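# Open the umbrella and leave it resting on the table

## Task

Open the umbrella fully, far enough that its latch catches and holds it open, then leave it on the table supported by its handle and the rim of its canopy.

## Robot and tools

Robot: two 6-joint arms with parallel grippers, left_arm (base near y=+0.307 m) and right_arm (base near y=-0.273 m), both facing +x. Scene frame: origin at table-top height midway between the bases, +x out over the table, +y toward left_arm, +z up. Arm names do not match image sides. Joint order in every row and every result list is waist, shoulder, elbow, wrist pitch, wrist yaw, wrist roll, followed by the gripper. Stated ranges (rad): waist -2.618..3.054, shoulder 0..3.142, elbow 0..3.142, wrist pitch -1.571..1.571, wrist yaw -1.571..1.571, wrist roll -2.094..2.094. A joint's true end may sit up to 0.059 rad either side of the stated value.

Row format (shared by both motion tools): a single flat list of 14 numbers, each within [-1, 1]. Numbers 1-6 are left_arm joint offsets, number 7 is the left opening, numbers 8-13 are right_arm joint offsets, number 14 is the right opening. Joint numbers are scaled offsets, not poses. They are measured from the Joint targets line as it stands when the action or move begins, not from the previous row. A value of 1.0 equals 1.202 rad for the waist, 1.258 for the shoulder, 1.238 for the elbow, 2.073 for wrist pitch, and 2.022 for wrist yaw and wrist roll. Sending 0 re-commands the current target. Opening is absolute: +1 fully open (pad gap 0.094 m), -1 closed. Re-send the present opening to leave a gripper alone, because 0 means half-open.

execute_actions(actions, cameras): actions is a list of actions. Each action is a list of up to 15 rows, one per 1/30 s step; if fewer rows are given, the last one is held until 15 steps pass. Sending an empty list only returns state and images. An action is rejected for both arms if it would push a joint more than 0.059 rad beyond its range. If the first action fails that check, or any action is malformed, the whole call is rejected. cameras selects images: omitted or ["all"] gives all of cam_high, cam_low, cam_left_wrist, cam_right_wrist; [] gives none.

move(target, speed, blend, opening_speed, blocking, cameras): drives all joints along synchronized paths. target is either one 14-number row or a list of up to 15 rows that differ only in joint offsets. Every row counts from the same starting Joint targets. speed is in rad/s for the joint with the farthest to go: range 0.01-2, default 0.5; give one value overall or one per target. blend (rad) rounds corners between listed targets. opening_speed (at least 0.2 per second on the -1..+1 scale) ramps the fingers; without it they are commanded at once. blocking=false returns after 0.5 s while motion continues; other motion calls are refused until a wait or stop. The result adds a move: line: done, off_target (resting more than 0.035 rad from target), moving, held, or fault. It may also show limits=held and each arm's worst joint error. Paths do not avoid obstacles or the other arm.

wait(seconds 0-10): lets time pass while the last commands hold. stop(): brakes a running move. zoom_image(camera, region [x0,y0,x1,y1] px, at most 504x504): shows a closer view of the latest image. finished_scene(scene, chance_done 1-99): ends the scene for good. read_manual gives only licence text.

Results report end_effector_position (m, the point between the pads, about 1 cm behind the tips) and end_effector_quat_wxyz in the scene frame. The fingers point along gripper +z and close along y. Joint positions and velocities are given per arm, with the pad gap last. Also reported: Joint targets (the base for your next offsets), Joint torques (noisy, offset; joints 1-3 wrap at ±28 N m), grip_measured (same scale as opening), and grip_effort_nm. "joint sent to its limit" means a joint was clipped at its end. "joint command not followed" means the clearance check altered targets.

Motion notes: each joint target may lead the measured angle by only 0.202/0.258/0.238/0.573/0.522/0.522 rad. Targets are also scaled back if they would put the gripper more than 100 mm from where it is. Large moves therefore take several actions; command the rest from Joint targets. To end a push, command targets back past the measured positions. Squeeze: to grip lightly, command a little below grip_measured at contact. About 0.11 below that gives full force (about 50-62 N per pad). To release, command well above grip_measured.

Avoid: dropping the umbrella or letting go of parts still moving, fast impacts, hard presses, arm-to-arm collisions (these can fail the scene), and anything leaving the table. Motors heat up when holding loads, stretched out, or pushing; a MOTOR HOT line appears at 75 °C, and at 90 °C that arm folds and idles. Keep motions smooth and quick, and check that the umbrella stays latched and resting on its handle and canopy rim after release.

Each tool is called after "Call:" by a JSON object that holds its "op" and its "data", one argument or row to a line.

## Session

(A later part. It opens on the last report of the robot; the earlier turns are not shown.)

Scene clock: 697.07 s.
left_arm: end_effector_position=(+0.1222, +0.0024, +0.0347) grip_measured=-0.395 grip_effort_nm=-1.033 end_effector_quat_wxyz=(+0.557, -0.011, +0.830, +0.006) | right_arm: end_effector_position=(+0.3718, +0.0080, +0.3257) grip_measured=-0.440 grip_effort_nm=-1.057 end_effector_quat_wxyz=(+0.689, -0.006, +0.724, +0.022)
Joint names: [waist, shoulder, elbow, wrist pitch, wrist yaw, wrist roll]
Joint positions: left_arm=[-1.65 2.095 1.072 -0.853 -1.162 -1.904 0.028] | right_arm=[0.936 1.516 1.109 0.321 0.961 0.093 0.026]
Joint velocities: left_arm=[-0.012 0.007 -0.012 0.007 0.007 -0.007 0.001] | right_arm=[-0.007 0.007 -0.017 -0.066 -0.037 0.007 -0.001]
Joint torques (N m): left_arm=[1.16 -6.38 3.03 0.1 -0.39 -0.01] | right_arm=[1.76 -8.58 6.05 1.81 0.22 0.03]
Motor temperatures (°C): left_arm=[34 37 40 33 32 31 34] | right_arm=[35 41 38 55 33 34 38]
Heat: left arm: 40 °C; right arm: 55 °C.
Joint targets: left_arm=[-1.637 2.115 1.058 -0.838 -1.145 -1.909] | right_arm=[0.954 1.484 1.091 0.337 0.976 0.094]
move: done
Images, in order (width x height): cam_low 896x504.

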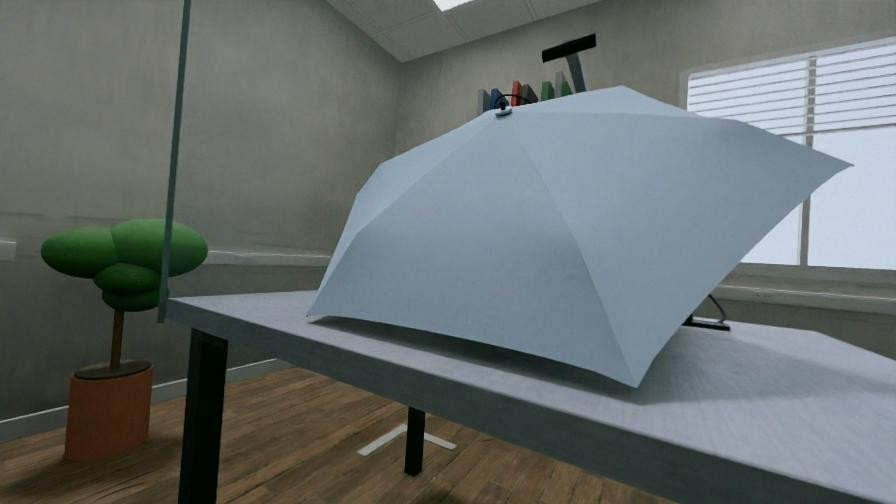

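Call:
{"op": "move", "data": {
  "target": [0.0008, 0.0105, -0.0068, 0.0116, 0.0009, 0.0015, -0.55, 0.0005, 0.001, -0.0194, 0.0122, 0.0002, 0.0005, -0.6],
  "speed": 0.1,
  "cameras": ["cam_low"]
}}

Call:
{"op": "zoom_image", "data": {
  "camera": "cam_low",
  "region": [560, 320, 720, 430]
}}

Call:
{"op": "zoom_image", "data": {
  "camera": "cam_low",
  "region": [280, 280, 380, 350]
}}

Scene clock: 699.30 s.
left_arm: end_effector_position=(+0.1221, +0.0031, +0.0286) grip_measured=-0.395 grip_effort_nm=-1.033 end_effector_quat_wxyz=(+0.556, -0.010, +0.831, +0.007) | right_arm: end_effector_position=(+0.3707, +0.0076, +0.3205) grip_measured=-0.440 grip_effort_nm=-1.062 end_effector_quat_wxyz=(+0.690, -0.005, +0.723, +0.023)
Joint names: [waist, shoulder, elbow, wrist pitch, wrist yaw, wrist roll]
Joint positions: left_arm=[-1.65 2.108 1.064 -0.829 -1.159 -1.899 0.028] | right_arm=[0.939 1.516 1.086 0.348 0.963 0.093 0.026]
Joint velocities: left_arm=[-0.002 -0.002 0.012 -0.066 -0.022 0.007 0] | right_arm=[-0.017 0.002 0.002 0.007 -0.037 0.007 -0.001]
Joint torques (N m): left_arm=[1.25 -6.38 2.91 0.11 -0.39 -0.04] | right_arm=[1.63 -8.5 5.97 1.79 0.19 0.05]
Motor temperatures (°C): left_arm=[34 37 40 33 32 31 34] | right_arm=[35 41 38 55 33 34 38]
Heat: left arm: 40 °C; right arm: 55 °C.
Joint targets: left_arm=[-1.636 2.129 1.050 -0.814 -1.143 -1.906] | right_arm=[0.955 1.485 1.067 0.362 0.976 0.095]
move: done
Images, in order (width x height): cam_low 896x504.

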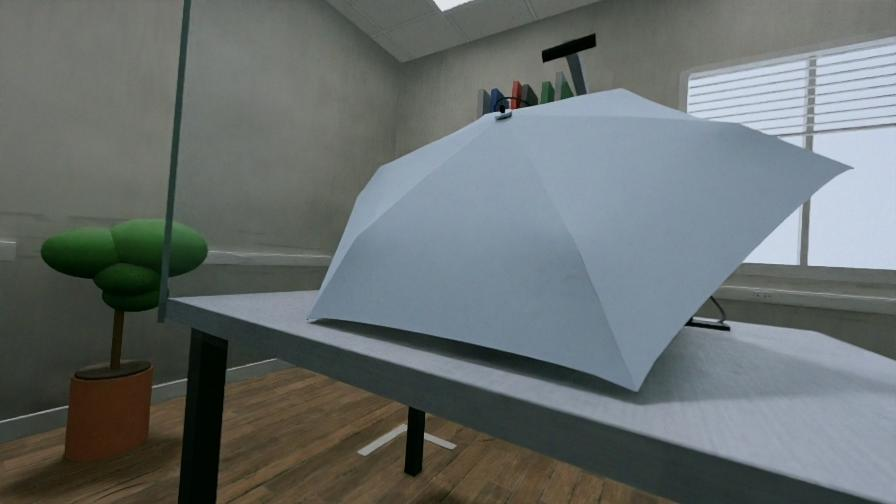

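Scaled by 3.150 from the camera's 896x504 image, which has a finer 1280x720 frame.

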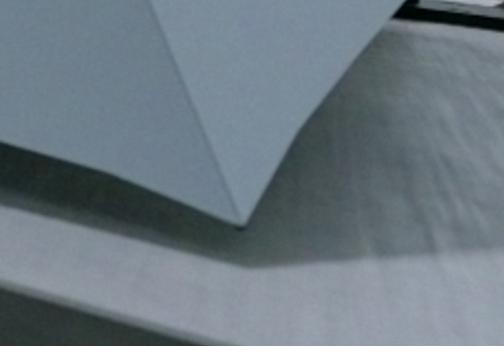

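Scaled by 5.040 from the camera's 896x504 image, which has a finer 1280x720 frame.

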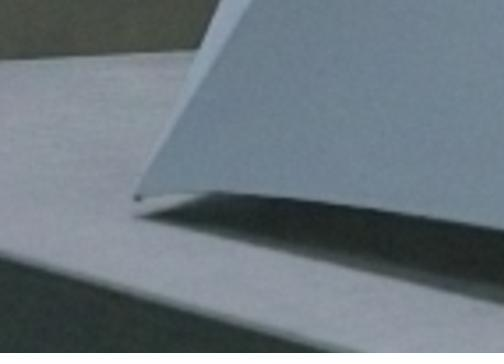

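Call:
{"op": "move", "data": {
  "target": [0.0005, 0.007, -0.0045, 0.0077, 0.0006, 0.001, -0.55, 0.0003, 0.0007, -0.0129, 0.0081, 0.0001, 0.0003, -0.6],
  "speed": 0.1
}}

Call:
{"op": "zoom_image", "data": {
  "camera": "cam_low",
  "region": [560, 320, 720, 430]
}}

Call:
{"op": "zoom_image", "data": {
  "camera": "cam_low",
  "region": [280, 280, 380, 350]
}}

Scene clock: 708.60 s.
left_arm: end_effector_position=(+0.1223, +0.0031, +0.0272) grip_measured=-0.395 grip_effort_nm=-1.033 end_effector_quat_wxyz=(+0.557, -0.009, +0.831, +0.007) | right_arm: end_effector_position=(+0.3704, +0.0067, +0.3193) grip_measured=-0.440 grip_effort_nm=-1.062 end_effector_quat_wxyz=(+0.692, -0.002, +0.721, +0.025)
Joint names: [waist, shoulder, elbow, wrist pitch, wrist yaw, wrist roll]
Joint positions: left_arm=[-1.65 2.112 1.061 -0.82 -1.161 -1.896 0.028] | right_arm=[0.939 1.516 1.074 0.371 0.965 0.093 0.026]
Joint velocities: left_arm=[-0.002 0.002 -0.002 0.051 0.022 -0.007 0] | right_arm=[-0.007 0.007 -0.012 -0.022 -0.066 -0.066 0]
Joint torques (N m): left_arm=[1.29 -6.06 2.7 0.19 -0.36 -0.06] | right_arm=[1.65 -8.39 5.67 1.75 0.17 0.05]
Motor temperatures (°C): left_arm=[34 37 40 33 32 31 34] | right_arm=[35 41 39 54 33 34 38]
Heat: left arm: 40 °C; right arm: 54 °C.
Joint targets: left_arm=[-1.636 2.137 1.044 -0.798 -1.141 -1.904] | right_arm=[0.955 1.486 1.051 0.379 0.976 0.095]
move: done

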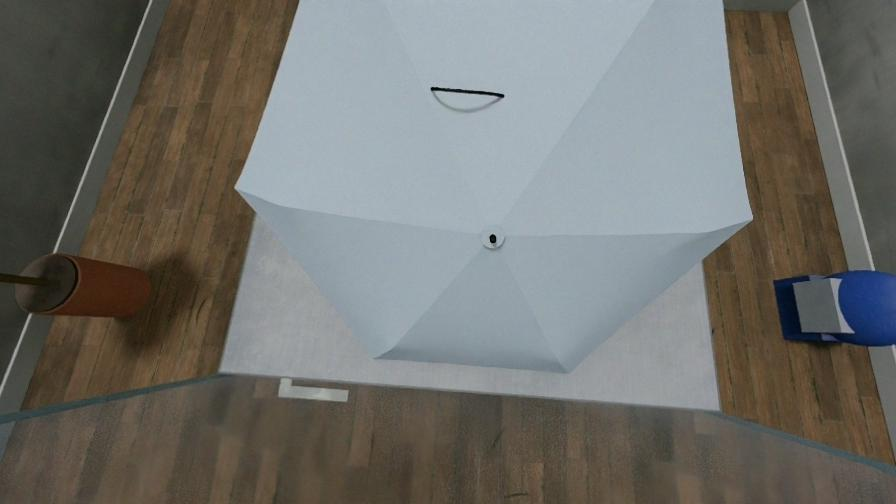

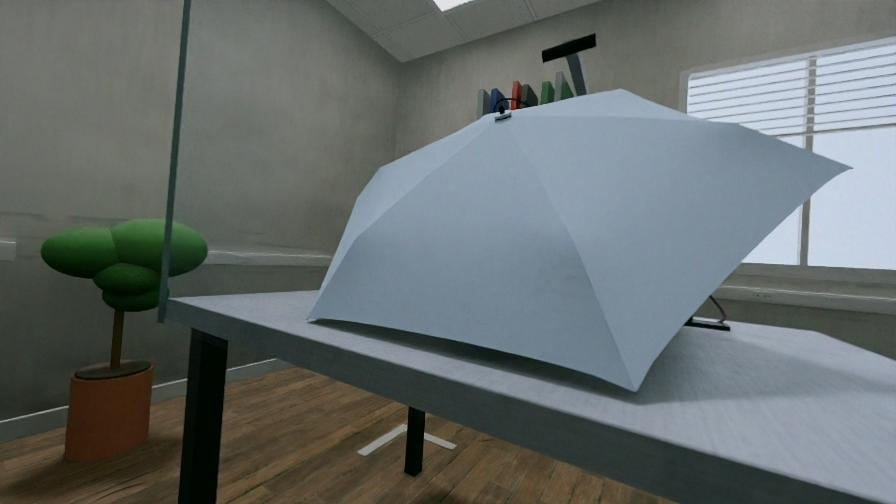

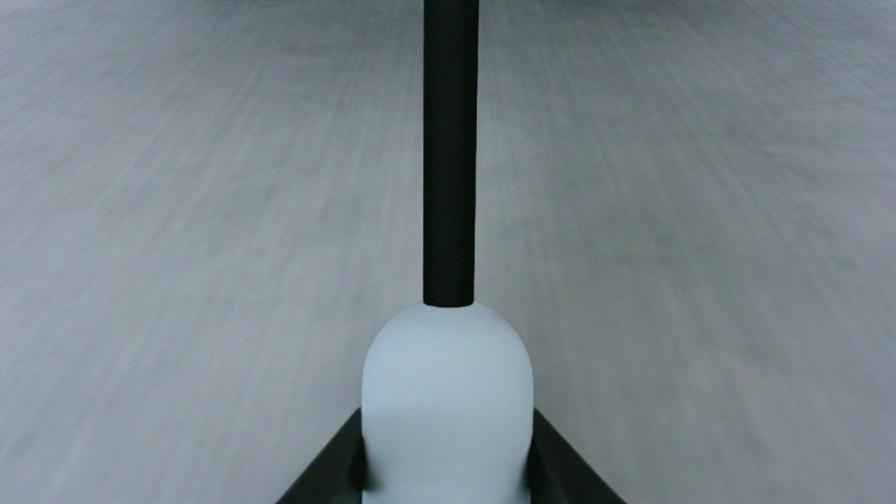

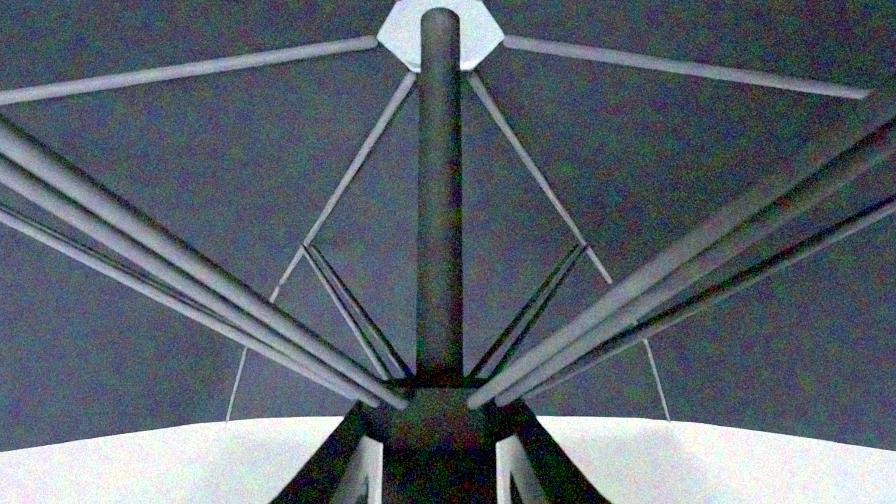

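Scaled by 3.150 from the camera's 896x504 image, which has a finer 1280x720 frame.

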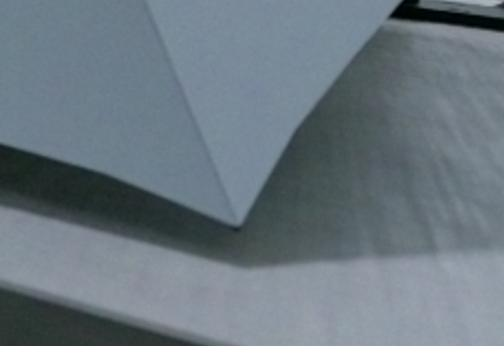

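Scaled by 5.040 from the camera's 896x504 image, which has a finer 1280x720 frame.

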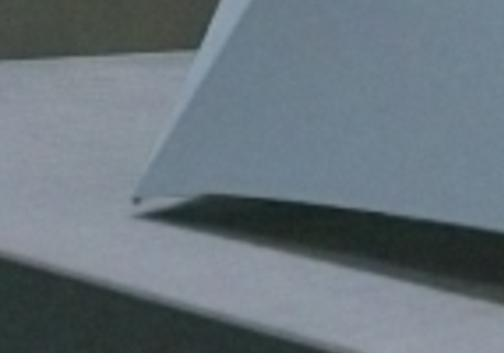

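Call:
{"op": "move", "data": {
  "target": [0, 0, 0, 0, 0, 0, -0.55, -0.0106, 0.0119, -0.005, 0.0109, -0.0067, 0, -0.6],
  "speed": 0.08,
  "cameras": ["cam_high", "cam_low"]
}}

Call:
{"op": "zoom_image", "data": {
  "camera": "cam_low",
  "region": [560, 320, 720, 430]
}}

Call:
{"op": "zoom_image", "data": {
  "camera": "cam_low",
  "region": [280, 280, 380, 350]
}}

Scene clock: 722.83 s.
left_arm: end_effector_position=(+0.1223, +0.0030, +0.0273) grip_measured=-0.395 grip_effort_nm=-1.033 end_effector_quat_wxyz=(+0.557, -0.008, +0.831, +0.007) | right_arm: end_effector_position=(+0.3708, +0.0059, +0.3191) grip_measured=-0.440 grip_effort_nm=-1.057 end_effector_quat_wxyz=(+0.694, +0.001, +0.720, +0.026)
Joint names: [waist, shoulder, elbow, wrist pitch, wrist yaw, wrist roll]
Joint positions: left_arm=[-1.65 2.112 1.061 -0.82 -1.162 -1.894 0.028] | right_arm=[0.937 1.516 1.067 0.386 0.965 0.09 0.026]
Joint velocities: left_arm=[-0.002 -0.017 0.007 0.022 -0.051 -0.022 -0.001] | right_arm=[-0.002 0.002 -0.007 0.037 -0.037 -0.037 0.001]
Joint torques (N m): left_arm=[1.31 -6.06 2.69 0.19 -0.36 -0.08] | right_arm=[0.58 -7.12 5.68 1.81 0.01 0.08]
Motor temperatures (°C): left_arm=[34 37 40 33 32 31 34] | right_arm=[35 41 39 53 33 34 38]
Heat: left arm: 40 °C; right arm: 53 °C.
Joint targets: left_arm=[-1.636 2.137 1.044 -0.798 -1.141 -1.904] | right_arm=[0.942 1.501 1.045 0.401 0.962 0.095]
move: done
Images, in order (width x height): cam_high 896x504, cam_low 896x504.

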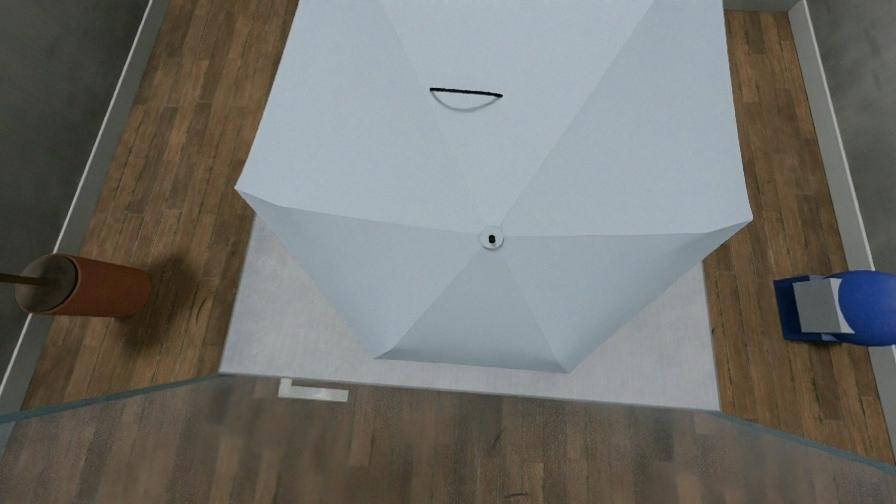

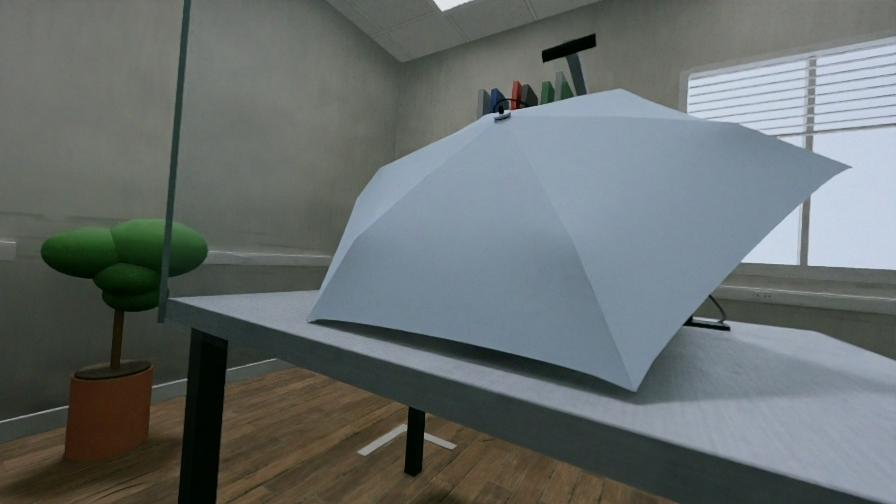

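Scaled by 3.150 from the camera's 896x504 image, which has a finer 1280x720 frame.

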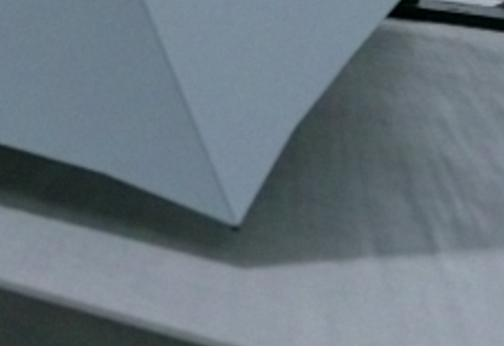

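Scaled by 5.040 from the camera's 896x504 image, which has a finer 1280x720 frame.

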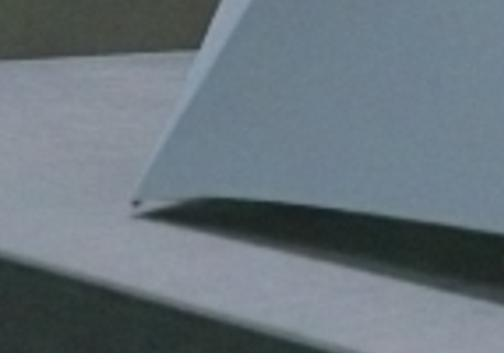

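Call:
{"op": "move", "data": {
  "target": [0, 0, 0, 0, 0, 0, -0.55, -0.0106, 0.0119, -0.005, 0.0109, -0.0067, 0, -0.6],
  "speed": 0.08,
  "cameras": ["cam_high", "cam_low"]
}}

Call:
{"op": "zoom_image", "data": {
  "camera": "cam_low",
  "region": [560, 320, 720, 430]
}}

Call:
{"op": "zoom_image", "data": {
  "camera": "cam_low",
  "region": [280, 280, 380, 350]
}}

Scene clock: 726.07 s.
left_arm: end_effector_position=(+0.1223, +0.0030, +0.0273) grip_measured=-0.395 grip_effort_nm=-1.048 end_effector_quat_wxyz=(+0.557, -0.007, +0.831, +0.008) | right_arm: end_effector_position=(+0.3723, +0.0045, +0.3181) grip_measured=-0.440 grip_effort_nm=-1.067 end_effector_quat_wxyz=(+0.695, +0.002, +0.719, +0.027)
Joint names: [waist, shoulder, elbow, wrist pitch, wrist yaw, wrist roll]
Joint positions: left_arm=[-1.65 2.112 1.061 -0.82 -1.162 -1.891 0.028] | right_arm=[0.931 1.516 1.059 0.399 0.96 0.089 0.026]
Joint velocities: left_arm=[-0.007 -0.012 0.007 0.022 -0.007 -0.066 0] | right_arm=[-0.027 -0.007 0.017 -0.007 -0.007 -0.051 0.001]
Joint torques (N m): left_arm=[1.29 -6.05 2.69 0.19 -0.36 -0.11] | right_arm=[-0.12 -5.98 5.85 1.91 -0.07 0.08]
Motor temperatures (°C): left_arm=[34 37 40 33 32 31 35] | right_arm=[35 41 39 53 33 34 38]
Heat: left arm: 40 °C; right arm: 53 °C.
Joint targets: left_arm=[-1.636 2.137 1.044 -0.799 -1.141 -1.904] | right_arm=[0.929 1.516 1.038 0.424 0.949 0.096]
move: done
Images, in order (width x height): cam_high 896x504, cam_low 896x504.

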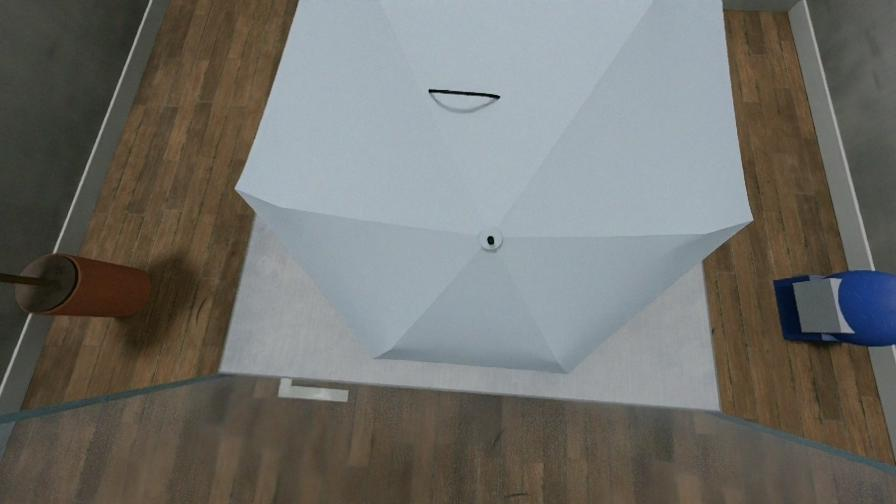

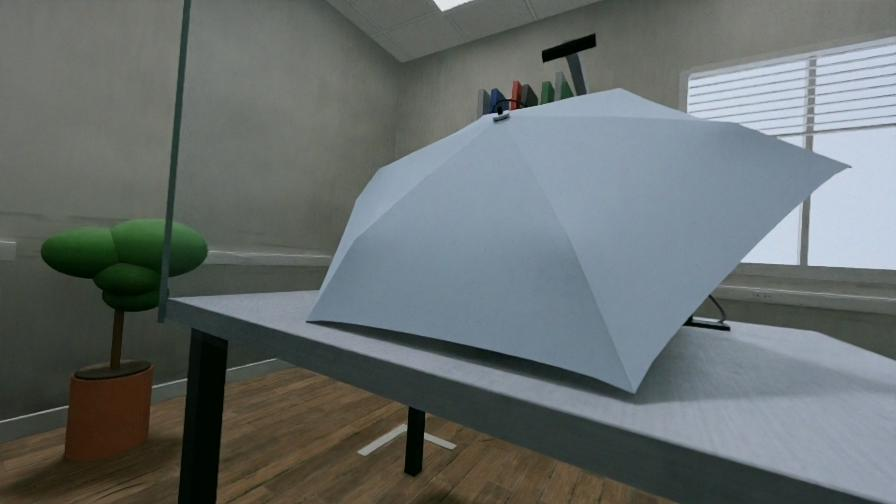

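Scaled by 3.150 from the camera's 896x504 image, which has a finer 1280x720 frame.

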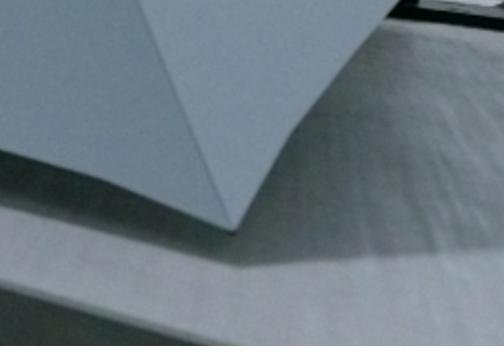

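Scaled by 5.040 from the camera's 896x504 image, which has a finer 1280x720 frame.

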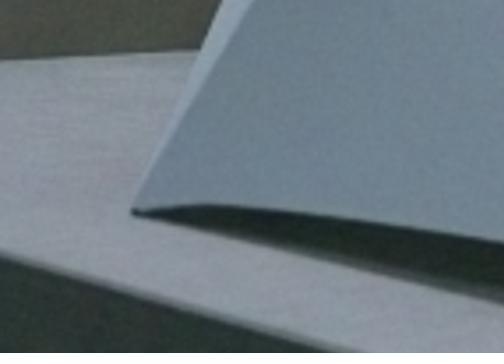

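Call:
{"op": "move", "data": {
  "target": [0, 0, 0, 0, 0, -0.0148, -0.55, 0.0191, 0.0151, 0.0404, -0.0174, 0.0153, -0.0158, -0.6],
  "speed": 0.06,
  "cameras": ["cam_high", "cam_low"]
}}

Call:
{"op": "zoom_image", "data": {
  "camera": "cam_low",
  "region": [560, 320, 720, 430]
}}

Call:
{"op": "zoom_image", "data": {
  "camera": "cam_low",
  "region": [280, 280, 380, 350]
}}

Scene clock: 741.03 s.
left_arm: end_effector_position=(+0.1223, +0.0030, +0.0273) grip_measured=-0.395 grip_effort_nm=-1.038 end_effector_quat_wxyz=(+0.557, -0.010, +0.831, +0.006) | right_arm: end_effector_position=(+0.3718, +0.0057, +0.3179) grip_measured=-0.440 grip_effort_nm=-1.053 end_effector_quat_wxyz=(+0.696, -0.003, +0.718, +0.023)
Joint names: [waist, shoulder, elbow, wrist pitch, wrist yaw, wrist roll]
Joint positions: left_arm=[-1.65 2.112 1.061 -0.82 -1.162 -1.898 0.028] | right_arm=[0.934 1.519 1.059 0.405 0.962 0.075 0.026]
Joint velocities: left_arm=[0.012 -0.012 -0.012 -0.037 0.007 0.066 0] | right_arm=[0.022 -0.007 -0.002 0.007 0.022 -0.11 0]
Joint torques (N m): left_arm=[1.31 -6.04 2.69 0.19 -0.35 -0.36] | right_arm=[1.95 -4.82 10.15 1.5 0.24 -0.09]
Motor temperatures (°C): left_arm=[34 37 40 33 32 31 35] | right_arm=[35 40 38 53 33 34 38]
Heat: left arm: 40 °C; right arm: 53 °C.
Joint targets: left_arm=[-1.636 2.137 1.044 -0.799 -1.141 -1.934] | right_arm=[0.953 1.535 1.089 0.388 0.980 0.064]
move: off_target (left_arm); left_arm: the wrist roll is farthest, 0.036 rad from its target
Images, in order (width x height): cam_high 896x504, cam_low 896x504.

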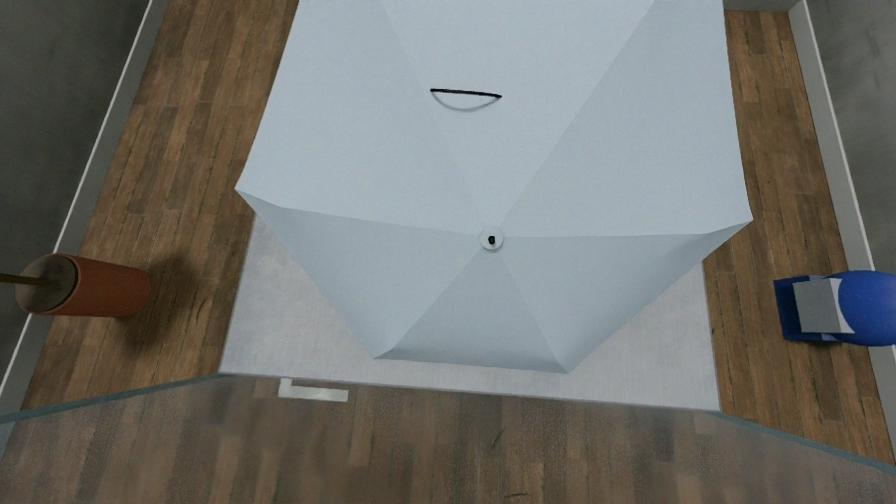

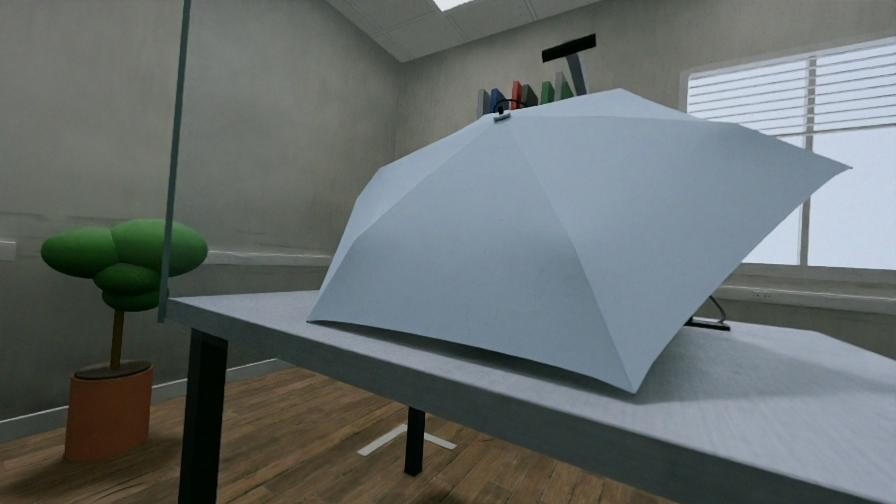

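Scaled by 3.150 from the camera's 896x504 image, which has a finer 1280x720 frame.

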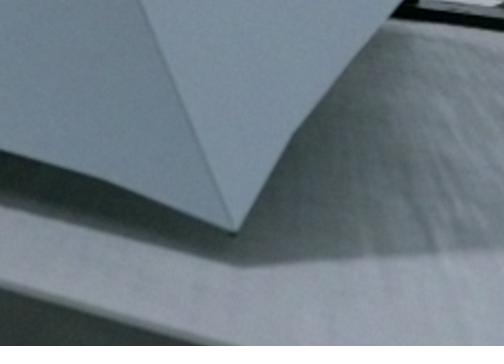

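Scaled by 5.040 from the camera's 896x504 image, which has a finer 1280x720 frame.

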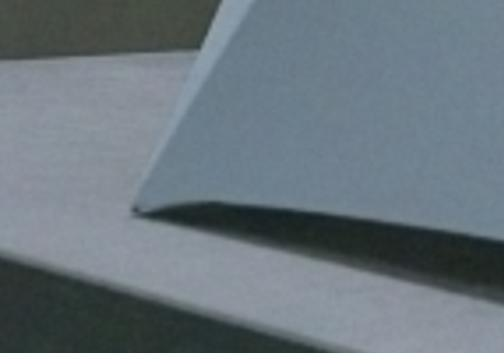

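Call:
{"op": "move", "data": {
  "target": [0, 0, 0, 0, 0, 0.0074, -0.55, -0.0025, -0.0405, -0.0388, 0.0159, 0, 0.005, -0.6],
  "speed": 0.1,
  "cameras": ["cam_low"]
}}

Scene clock: 757.83 s.
left_arm: end_effector_position=(+0.1223, +0.0030, +0.0273) grip_measured=-0.395 grip_effort_nm=-1.038 end_effector_quat_wxyz=(+0.557, -0.010, +0.831, +0.006) | right_arm: end_effector_position=(+0.3719, +0.0056, +0.3185) grip_measured=-0.440 grip_effort_nm=-1.057 end_effector_quat_wxyz=(+0.696, -0.002, +0.717, +0.024)
Joint names: [waist, shoulder, elbow, wrist pitch, wrist yaw, wrist roll]
Joint positions: left_arm=[-1.65 2.112 1.061 -0.82 -1.162 -1.898 0.028] | right_arm=[0.934 1.519 1.059 0.408 0.962 0.074 0.026]
Joint velocities: left_arm=[-0.012 0.007 -0.002 -0.007 -0.095 -0.022 0] | right_arm=[-0.012 -0.017 -0.007 0.007 0.007 0.037 -0.001]
Joint torques (N m): left_arm=[1.31 -6.05 2.69 0.2 -0.35 -0.2] | right_arm=[1.55 -8.8 5.93 1.78 0.23 0.01]
Motor temperatures (°C): left_arm=[34 37 39 33 32 32 35] | right_arm=[35 39 39 52 33 34 38]
Heat: left arm: 39 °C; right arm: 52 °C.
Joint targets: left_arm=[-1.636 2.137 1.044 -0.799 -1.141 -1.919] | right_arm=[0.949 1.484 1.041 0.421 0.980 0.074]
move: done
Images, in order (width x height): cam_low 896x504.

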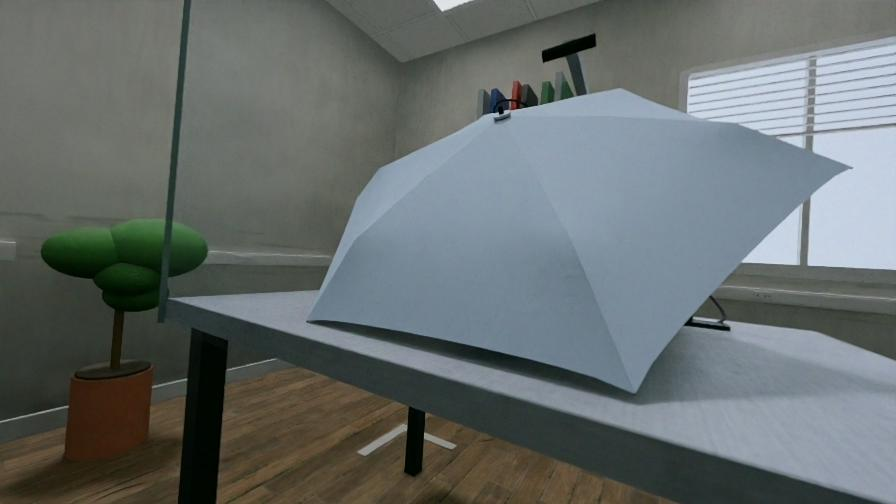

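Call:
{"op": "move", "data": {
  "target": [0, 0, 0, 0, 0, 0, -0.55, 0, 0, 0, 0, 0, 0, -0.25],
  "opening_speed": 0.4,
  "cameras": ["cam_low", "cam_right_wrist"]
}}

Scene clock: 760.70 s.
left_arm: end_effector_position=(+0.1225, +0.0025, +0.0272) grip_measured=-0.395 grip_effort_nm=-1.043 end_effector_quat_wxyz=(+0.557, -0.013, +0.831, +0.003) | right_arm: end_effector_position=(+0.3686, +0.0091, +0.3189) grip_measured=-0.252 grip_effort_nm=0.081 end_effector_quat_wxyz=(+0.697, -0.004, +0.717, +0.027)
Joint names: [waist, shoulder, elbow, wrist pitch, wrist yaw, wrist roll]
Joint positions: left_arm=[-1.65 2.112 1.061 -0.816 -1.162 -1.902 0.028] | right_arm=[0.945 1.519 1.059 0.41 0.966 0.074 0.035]
Joint velocities: left_arm=[-0.007 -0.002 -0.012 -0.066 -0.007 0.007 -0.001] | right_arm=[-0.012 -0.007 -0.022 0.022 -0.022 -0.037 -0.001]
Joint torques (N m): left_arm=[1.24 -6.05 2.69 0.16 -0.35 -0.15] | right_arm=[0.42 -8.81 6.01 1.75 0.18 0.01]
Motor temperatures (°C): left_arm=[34 37 39 33 32 32 35] | right_arm=[35 39 38 52 33 34 38]
Heat: left arm: 39 °C; right arm: 52 °C.
Joint targets: left_arm=[-1.636 2.137 1.044 -0.798 -1.141 -1.919] | right_arm=[0.950 1.484 1.041 0.421 0.980 0.074]
move: done
Images, in order (width x height): cam_low 896x504, cam_right_wrist 896x504.

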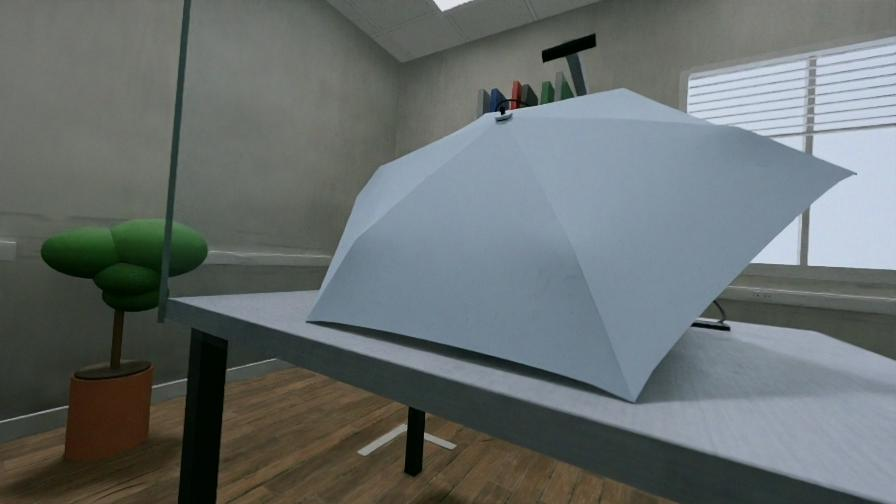

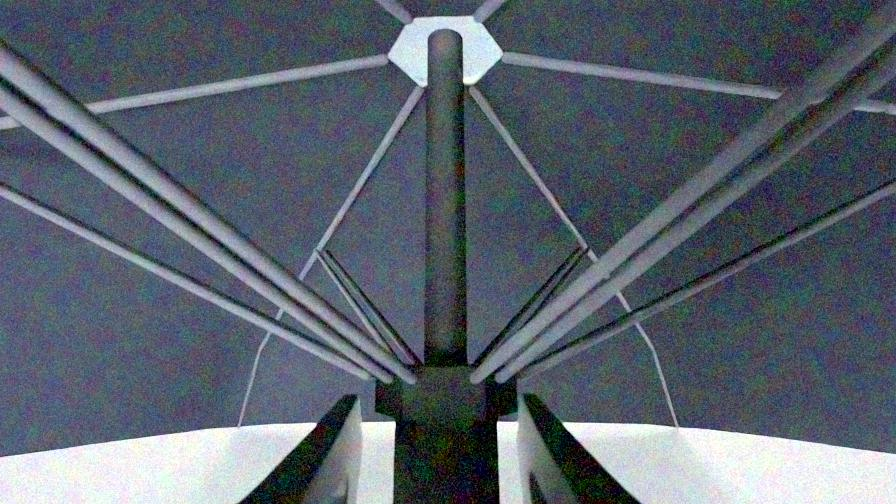

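Call:
{"op": "move", "data": {
  "target": [0, 0, 0, 0, 0, 0, -0.55, 0, 0, 0, 0, 0, 0, 0.05],
  "opening_speed": 0.6,
  "cameras": ["cam_low", "cam_right_wrist"]
}}

Call:
{"op": "zoom_image", "data": {
  "camera": "cam_low",
  "region": [560, 320, 720, 430]
}}

Call:
{"op": "zoom_image", "data": {
  "camera": "cam_low",
  "region": [280, 280, 380, 350]
}}

Scene clock: 771.07 s.
left_arm: end_effector_position=(+0.1225, +0.0025, +0.0272) grip_measured=-0.395 grip_effort_nm=-1.028 end_effector_quat_wxyz=(+0.557, -0.013, +0.831, +0.003) | right_arm: end_effector_position=(+0.3686, +0.0090, +0.3190) grip_measured=+0.048 grip_effort_nm=0.085 end_effector_quat_wxyz=(+0.697, -0.004, +0.717, +0.027)
Joint names: [waist, shoulder, elbow, wrist pitch, wrist yaw, wrist roll]
Joint positions: left_arm=[-1.65 2.112 1.061 -0.816 -1.162 -1.902 0.028] | right_arm=[0.945 1.519 1.059 0.411 0.967 0.074 0.049]
Joint velocities: left_arm=[-0.012 -0.002 -0.022 0.022 0.051 0.007 0.001] | right_arm=[0.002 0.002 0.007 -0.007 -0.007 0.022 0]
Joint torques (N m): left_arm=[1.26 -6.08 2.69 0.15 -0.35 -0.15] | right_arm=[0.39 -8.81 5.97 1.77 0.17 0.02]
Motor temperatures (°C): left_arm=[34 37 39 33 32 32 35] | right_arm=[35 39 38 52 33 34 37]
Heat: left arm: 39 °C; right arm: 52 °C.
Joint targets: left_arm=[-1.636 2.137 1.044 -0.798 -1.141 -1.919] | right_arm=[0.950 1.484 1.041 0.421 0.980 0.074]
move: done
Images, in order (width x height): cam_low 896x504, cam_right_wrist 896x504.

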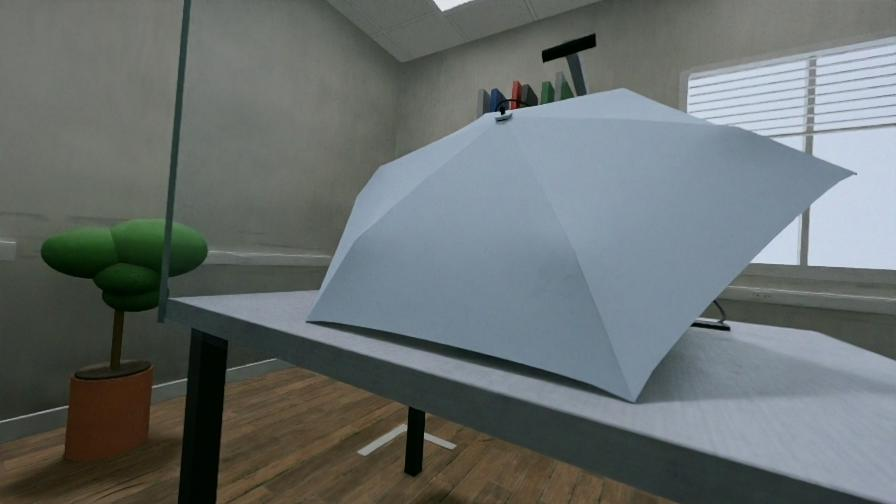

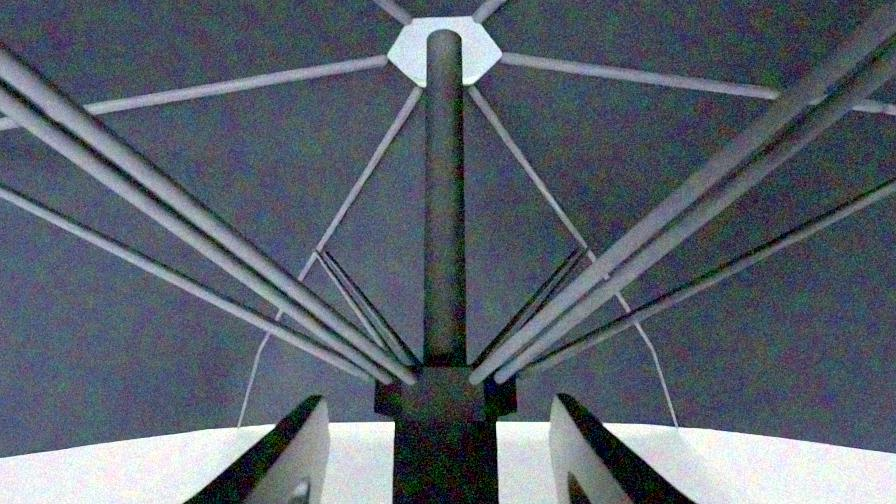

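Scaled by 3.150 from the camera's 896x504 image, which has a finer 1280x720 frame.

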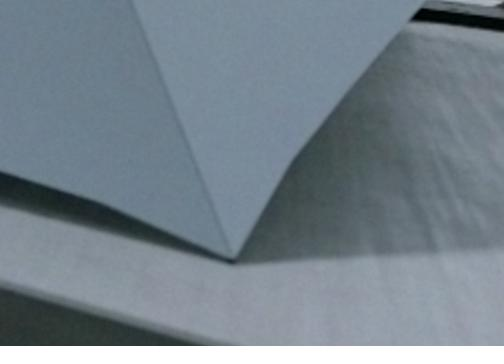

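Scaled by 5.040 from the camera's 896x504 image, which has a finer 1280x720 frame.

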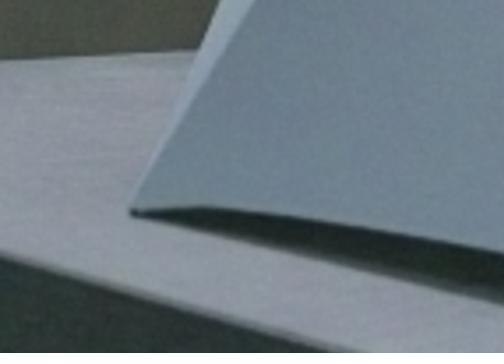

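Call:
{"op": "move", "data": {
  "target": [0, 0, 0, 0, 0, 0, -0.55, 0, 0, 0, 0, 0, 0, 0.3],
  "opening_speed": 0.6,
  "cameras": ["cam_right_wrist"]
}}

Scene clock: 789.77 s.
left_arm: end_effector_position=(+0.1225, +0.0025, +0.0272) grip_measured=-0.395 grip_effort_nm=-1.033 end_effector_quat_wxyz=(+0.557, -0.013, +0.831, +0.003) | right_arm: end_effector_position=(+0.3686, +0.0090, +0.3190) grip_measured=+0.298 grip_effort_nm=0.090 end_effector_quat_wxyz=(+0.697, -0.004, +0.717, +0.027)
Joint names: [waist, shoulder, elbow, wrist pitch, wrist yaw, wrist roll]
Joint positions: left_arm=[-1.65 2.112 1.061 -0.816 -1.162 -1.902 0.028] | right_arm=[0.945 1.519 1.059 0.411 0.967 0.074 0.061]
Joint velocities: left_arm=[-0.022 -0.017 0.002 0.081 0.066 -0.007 0.001] | right_arm=[-0.012 -0.007 -0.007 -0.037 0.022 0.007 0.001]
Joint torques (N m): left_arm=[1.22 -6.05 2.7 0.15 -0.34 -0.15] | right_arm=[0.42 -8.76 6.01 1.75 0.19 0.01]
Motor temperatures (°C): left_arm=[34 37 39 33 32 31 35] | right_arm=[35 39 38 51 33 34 36]
Heat: left arm: 39 °C; right arm: 51 °C.
Joint targets: left_arm=[-1.636 2.137 1.044 -0.798 -1.141 -1.919] | right_arm=[0.950 1.484 1.041 0.421 0.980 0.074]
move: done
Images, in order (width x height): cam_right_wrist 896x504.

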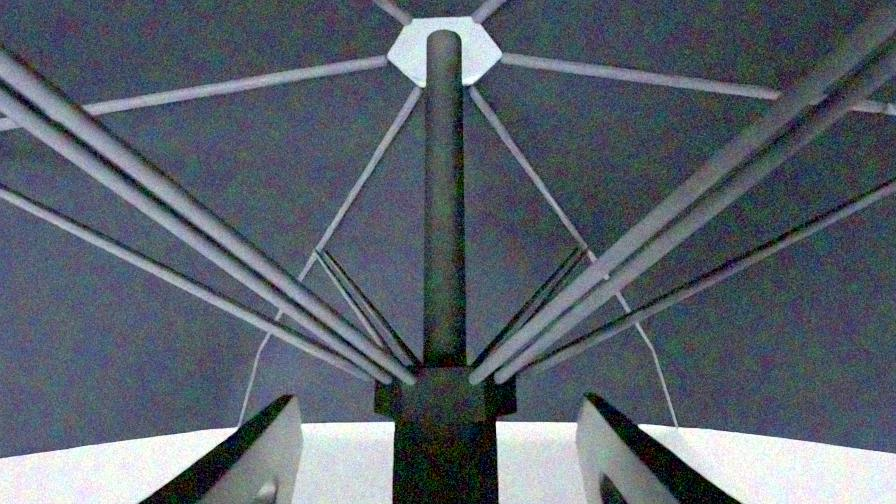

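Call:
{"op": "move", "data": {
  "target": [0, 0, 0, 0, 0, 0, -0.55, 0.1156, -0.0802, -0.0651, -0.0162, 0.0686, 0.0076, 0.3],
  "speed": 0.15
}}

Scene clock: 792.10 s.
left_arm: end_effector_position=(+0.1225, +0.0025, +0.0272) grip_measured=-0.395 grip_effort_nm=-1.043 end_effector_quat_wxyz=(+0.557, -0.013, +0.831, +0.003) | right_arm: end_effector_position=(+0.3179, +0.0056, +0.3293) grip_measured=+0.298 grip_effort_nm=0.085 end_effector_quat_wxyz=(+0.703, +0.005, +0.710, +0.038)
Joint names: [waist, shoulder, elbow, wrist pitch, wrist yaw, wrist roll]
Joint positions: left_arm=[-1.65 2.112 1.061 -0.816 -1.162 -1.902 0.028] | right_arm=[1.085 1.41 0.982 0.407 1.105 0.079 0.061]
Joint velocities: left_arm=[0.007 0.012 0.002 -0.051 0.007 0.007 0] | right_arm=[-0.012 0.022 -0.012 -0.051 0.051 0.037 0]
Joint torques (N m): left_arm=[1.22 -6.05 2.7 0.16 -0.35 -0.15] | right_arm=[0.35 -7.21 5.61 1.38 0.19 0.12]
Motor temperatures (°C): left_arm=[34 37 39 33 32 31 35] | right_arm=[35 39 38 51 33 34 36]
Heat: left arm: 39 °C; right arm: 51 °C.
Joint targets: left_arm=[-1.636 2.137 1.044 -0.798 -1.141 -1.919] | right_arm=[1.088 1.383 0.960 0.387 1.119 0.089]
move: done

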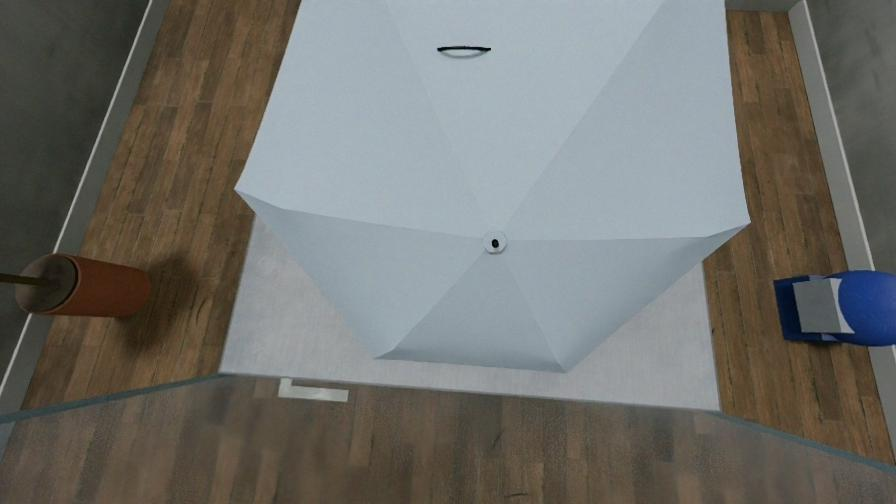

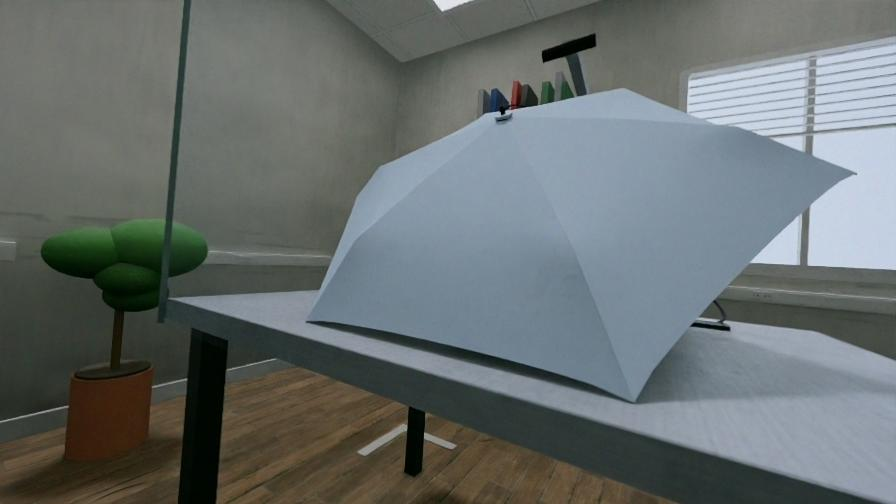

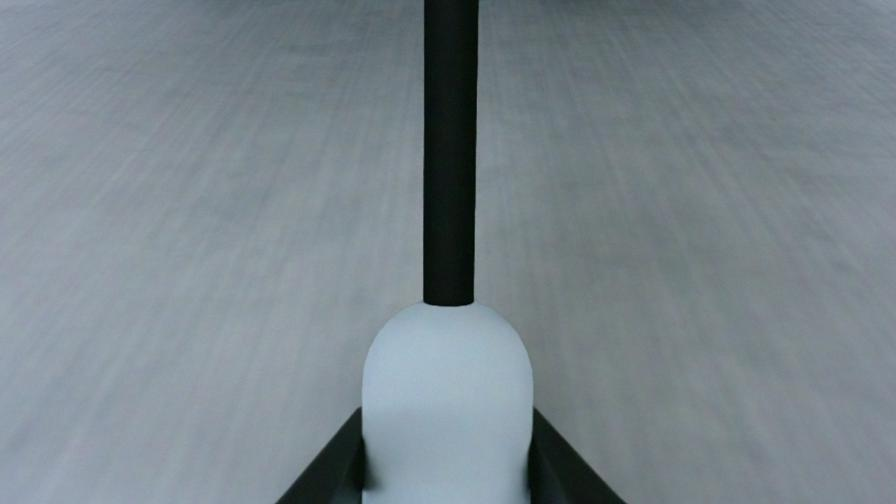

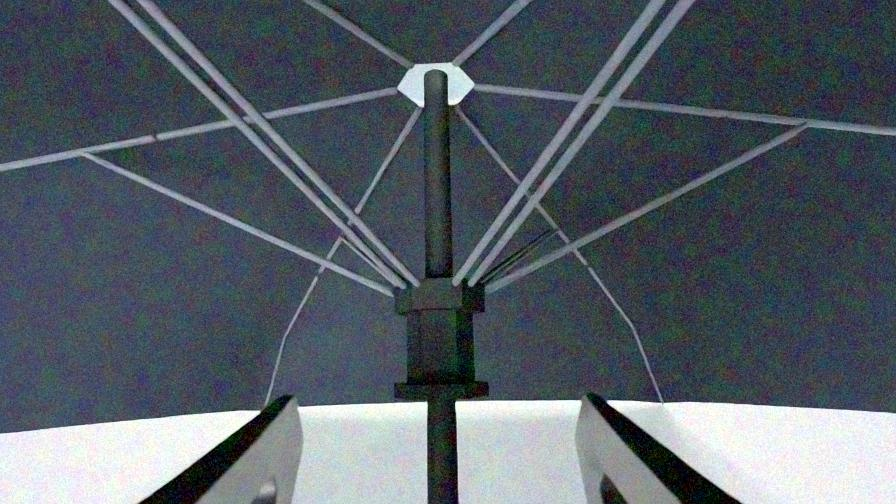

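Call:
{"op": "move", "data": {
  "target": [0, -0.008, 0.001, -0.0039, -0.003, 0.006, -0.55, 0.1337, -0.0611, -0.0379, -0.0296, 0.0791, 0.0166, 0.3],
  "speed": 0.3,
  "cameras": ["cam_high", "cam_right_wrist"]
}}

Scene clock: 796.73 s.
left_arm: end_effector_position=(+0.1225, +0.0025, +0.0273) grip_measured=-0.395 grip_effort_nm=-1.033 end_effector_quat_wxyz=(+0.557, -0.013, +0.830, +0.003) | right_arm: end_effector_position=(+0.2682, +0.0028, +0.3304) grip_measured=+0.298 grip_effort_nm=0.085 end_effector_quat_wxyz=(+0.701, +0.007, +0.712, +0.040)
Joint names: [waist, shoulder, elbow, wrist pitch, wrist yaw, wrist roll]
Joint positions: left_arm=[-1.65 2.112 1.061 -0.816 -1.163 -1.901 0.028] | right_arm=[1.245 1.33 0.935 0.347 1.265 0.112 0.061]
Joint velocities: left_arm=[-0.007 -0.002 0.007 0.11 0.007 0.081 -0.001] | right_arm=[-0.002 -0.002 -0.007 0.022 0.022 -0.066 -0.001]
Joint torques (N m): left_arm=[1.24 -6.79 2.78 0.08 -0.4 -0.02] | right_arm=[0.36 -6.24 5.57 1.29 0.19 0.1]
Motor temperatures (°C): left_arm=[34 37 39 33 32 31 35] | right_arm=[35 39 38 50 33 34 36]
Heat: left arm: 39 °C; right arm: 50 °C.
Joint targets: left_arm=[-1.636 2.127 1.045 -0.807 -1.148 -1.907] | right_arm=[1.249 1.306 0.913 0.326 1.279 0.123]
move: done
Images, in order (width x height): cam_high 896x504, cam_right_wrist 896x504.

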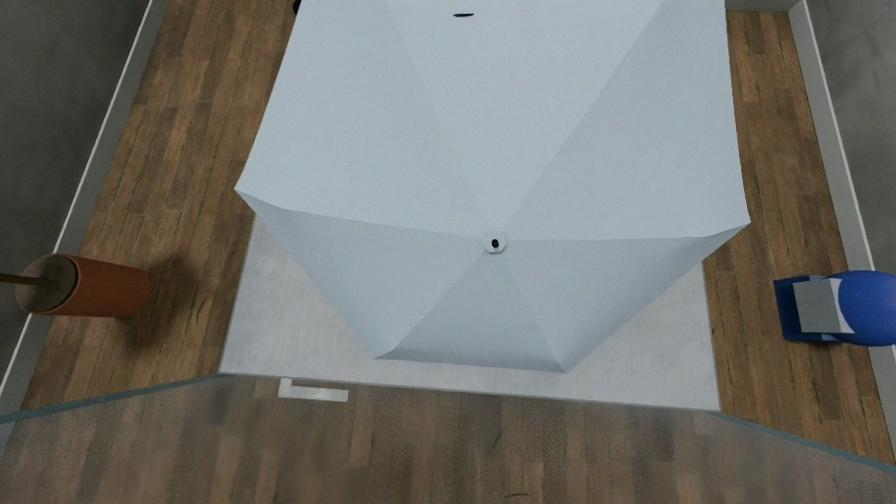

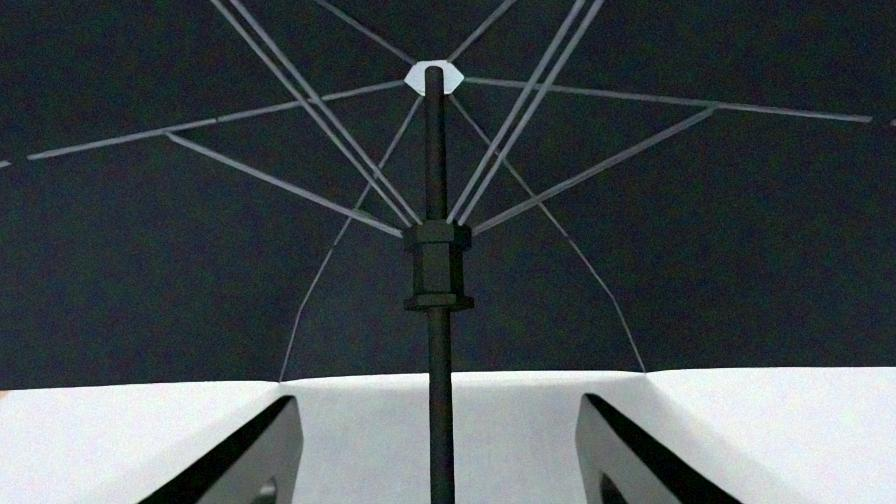

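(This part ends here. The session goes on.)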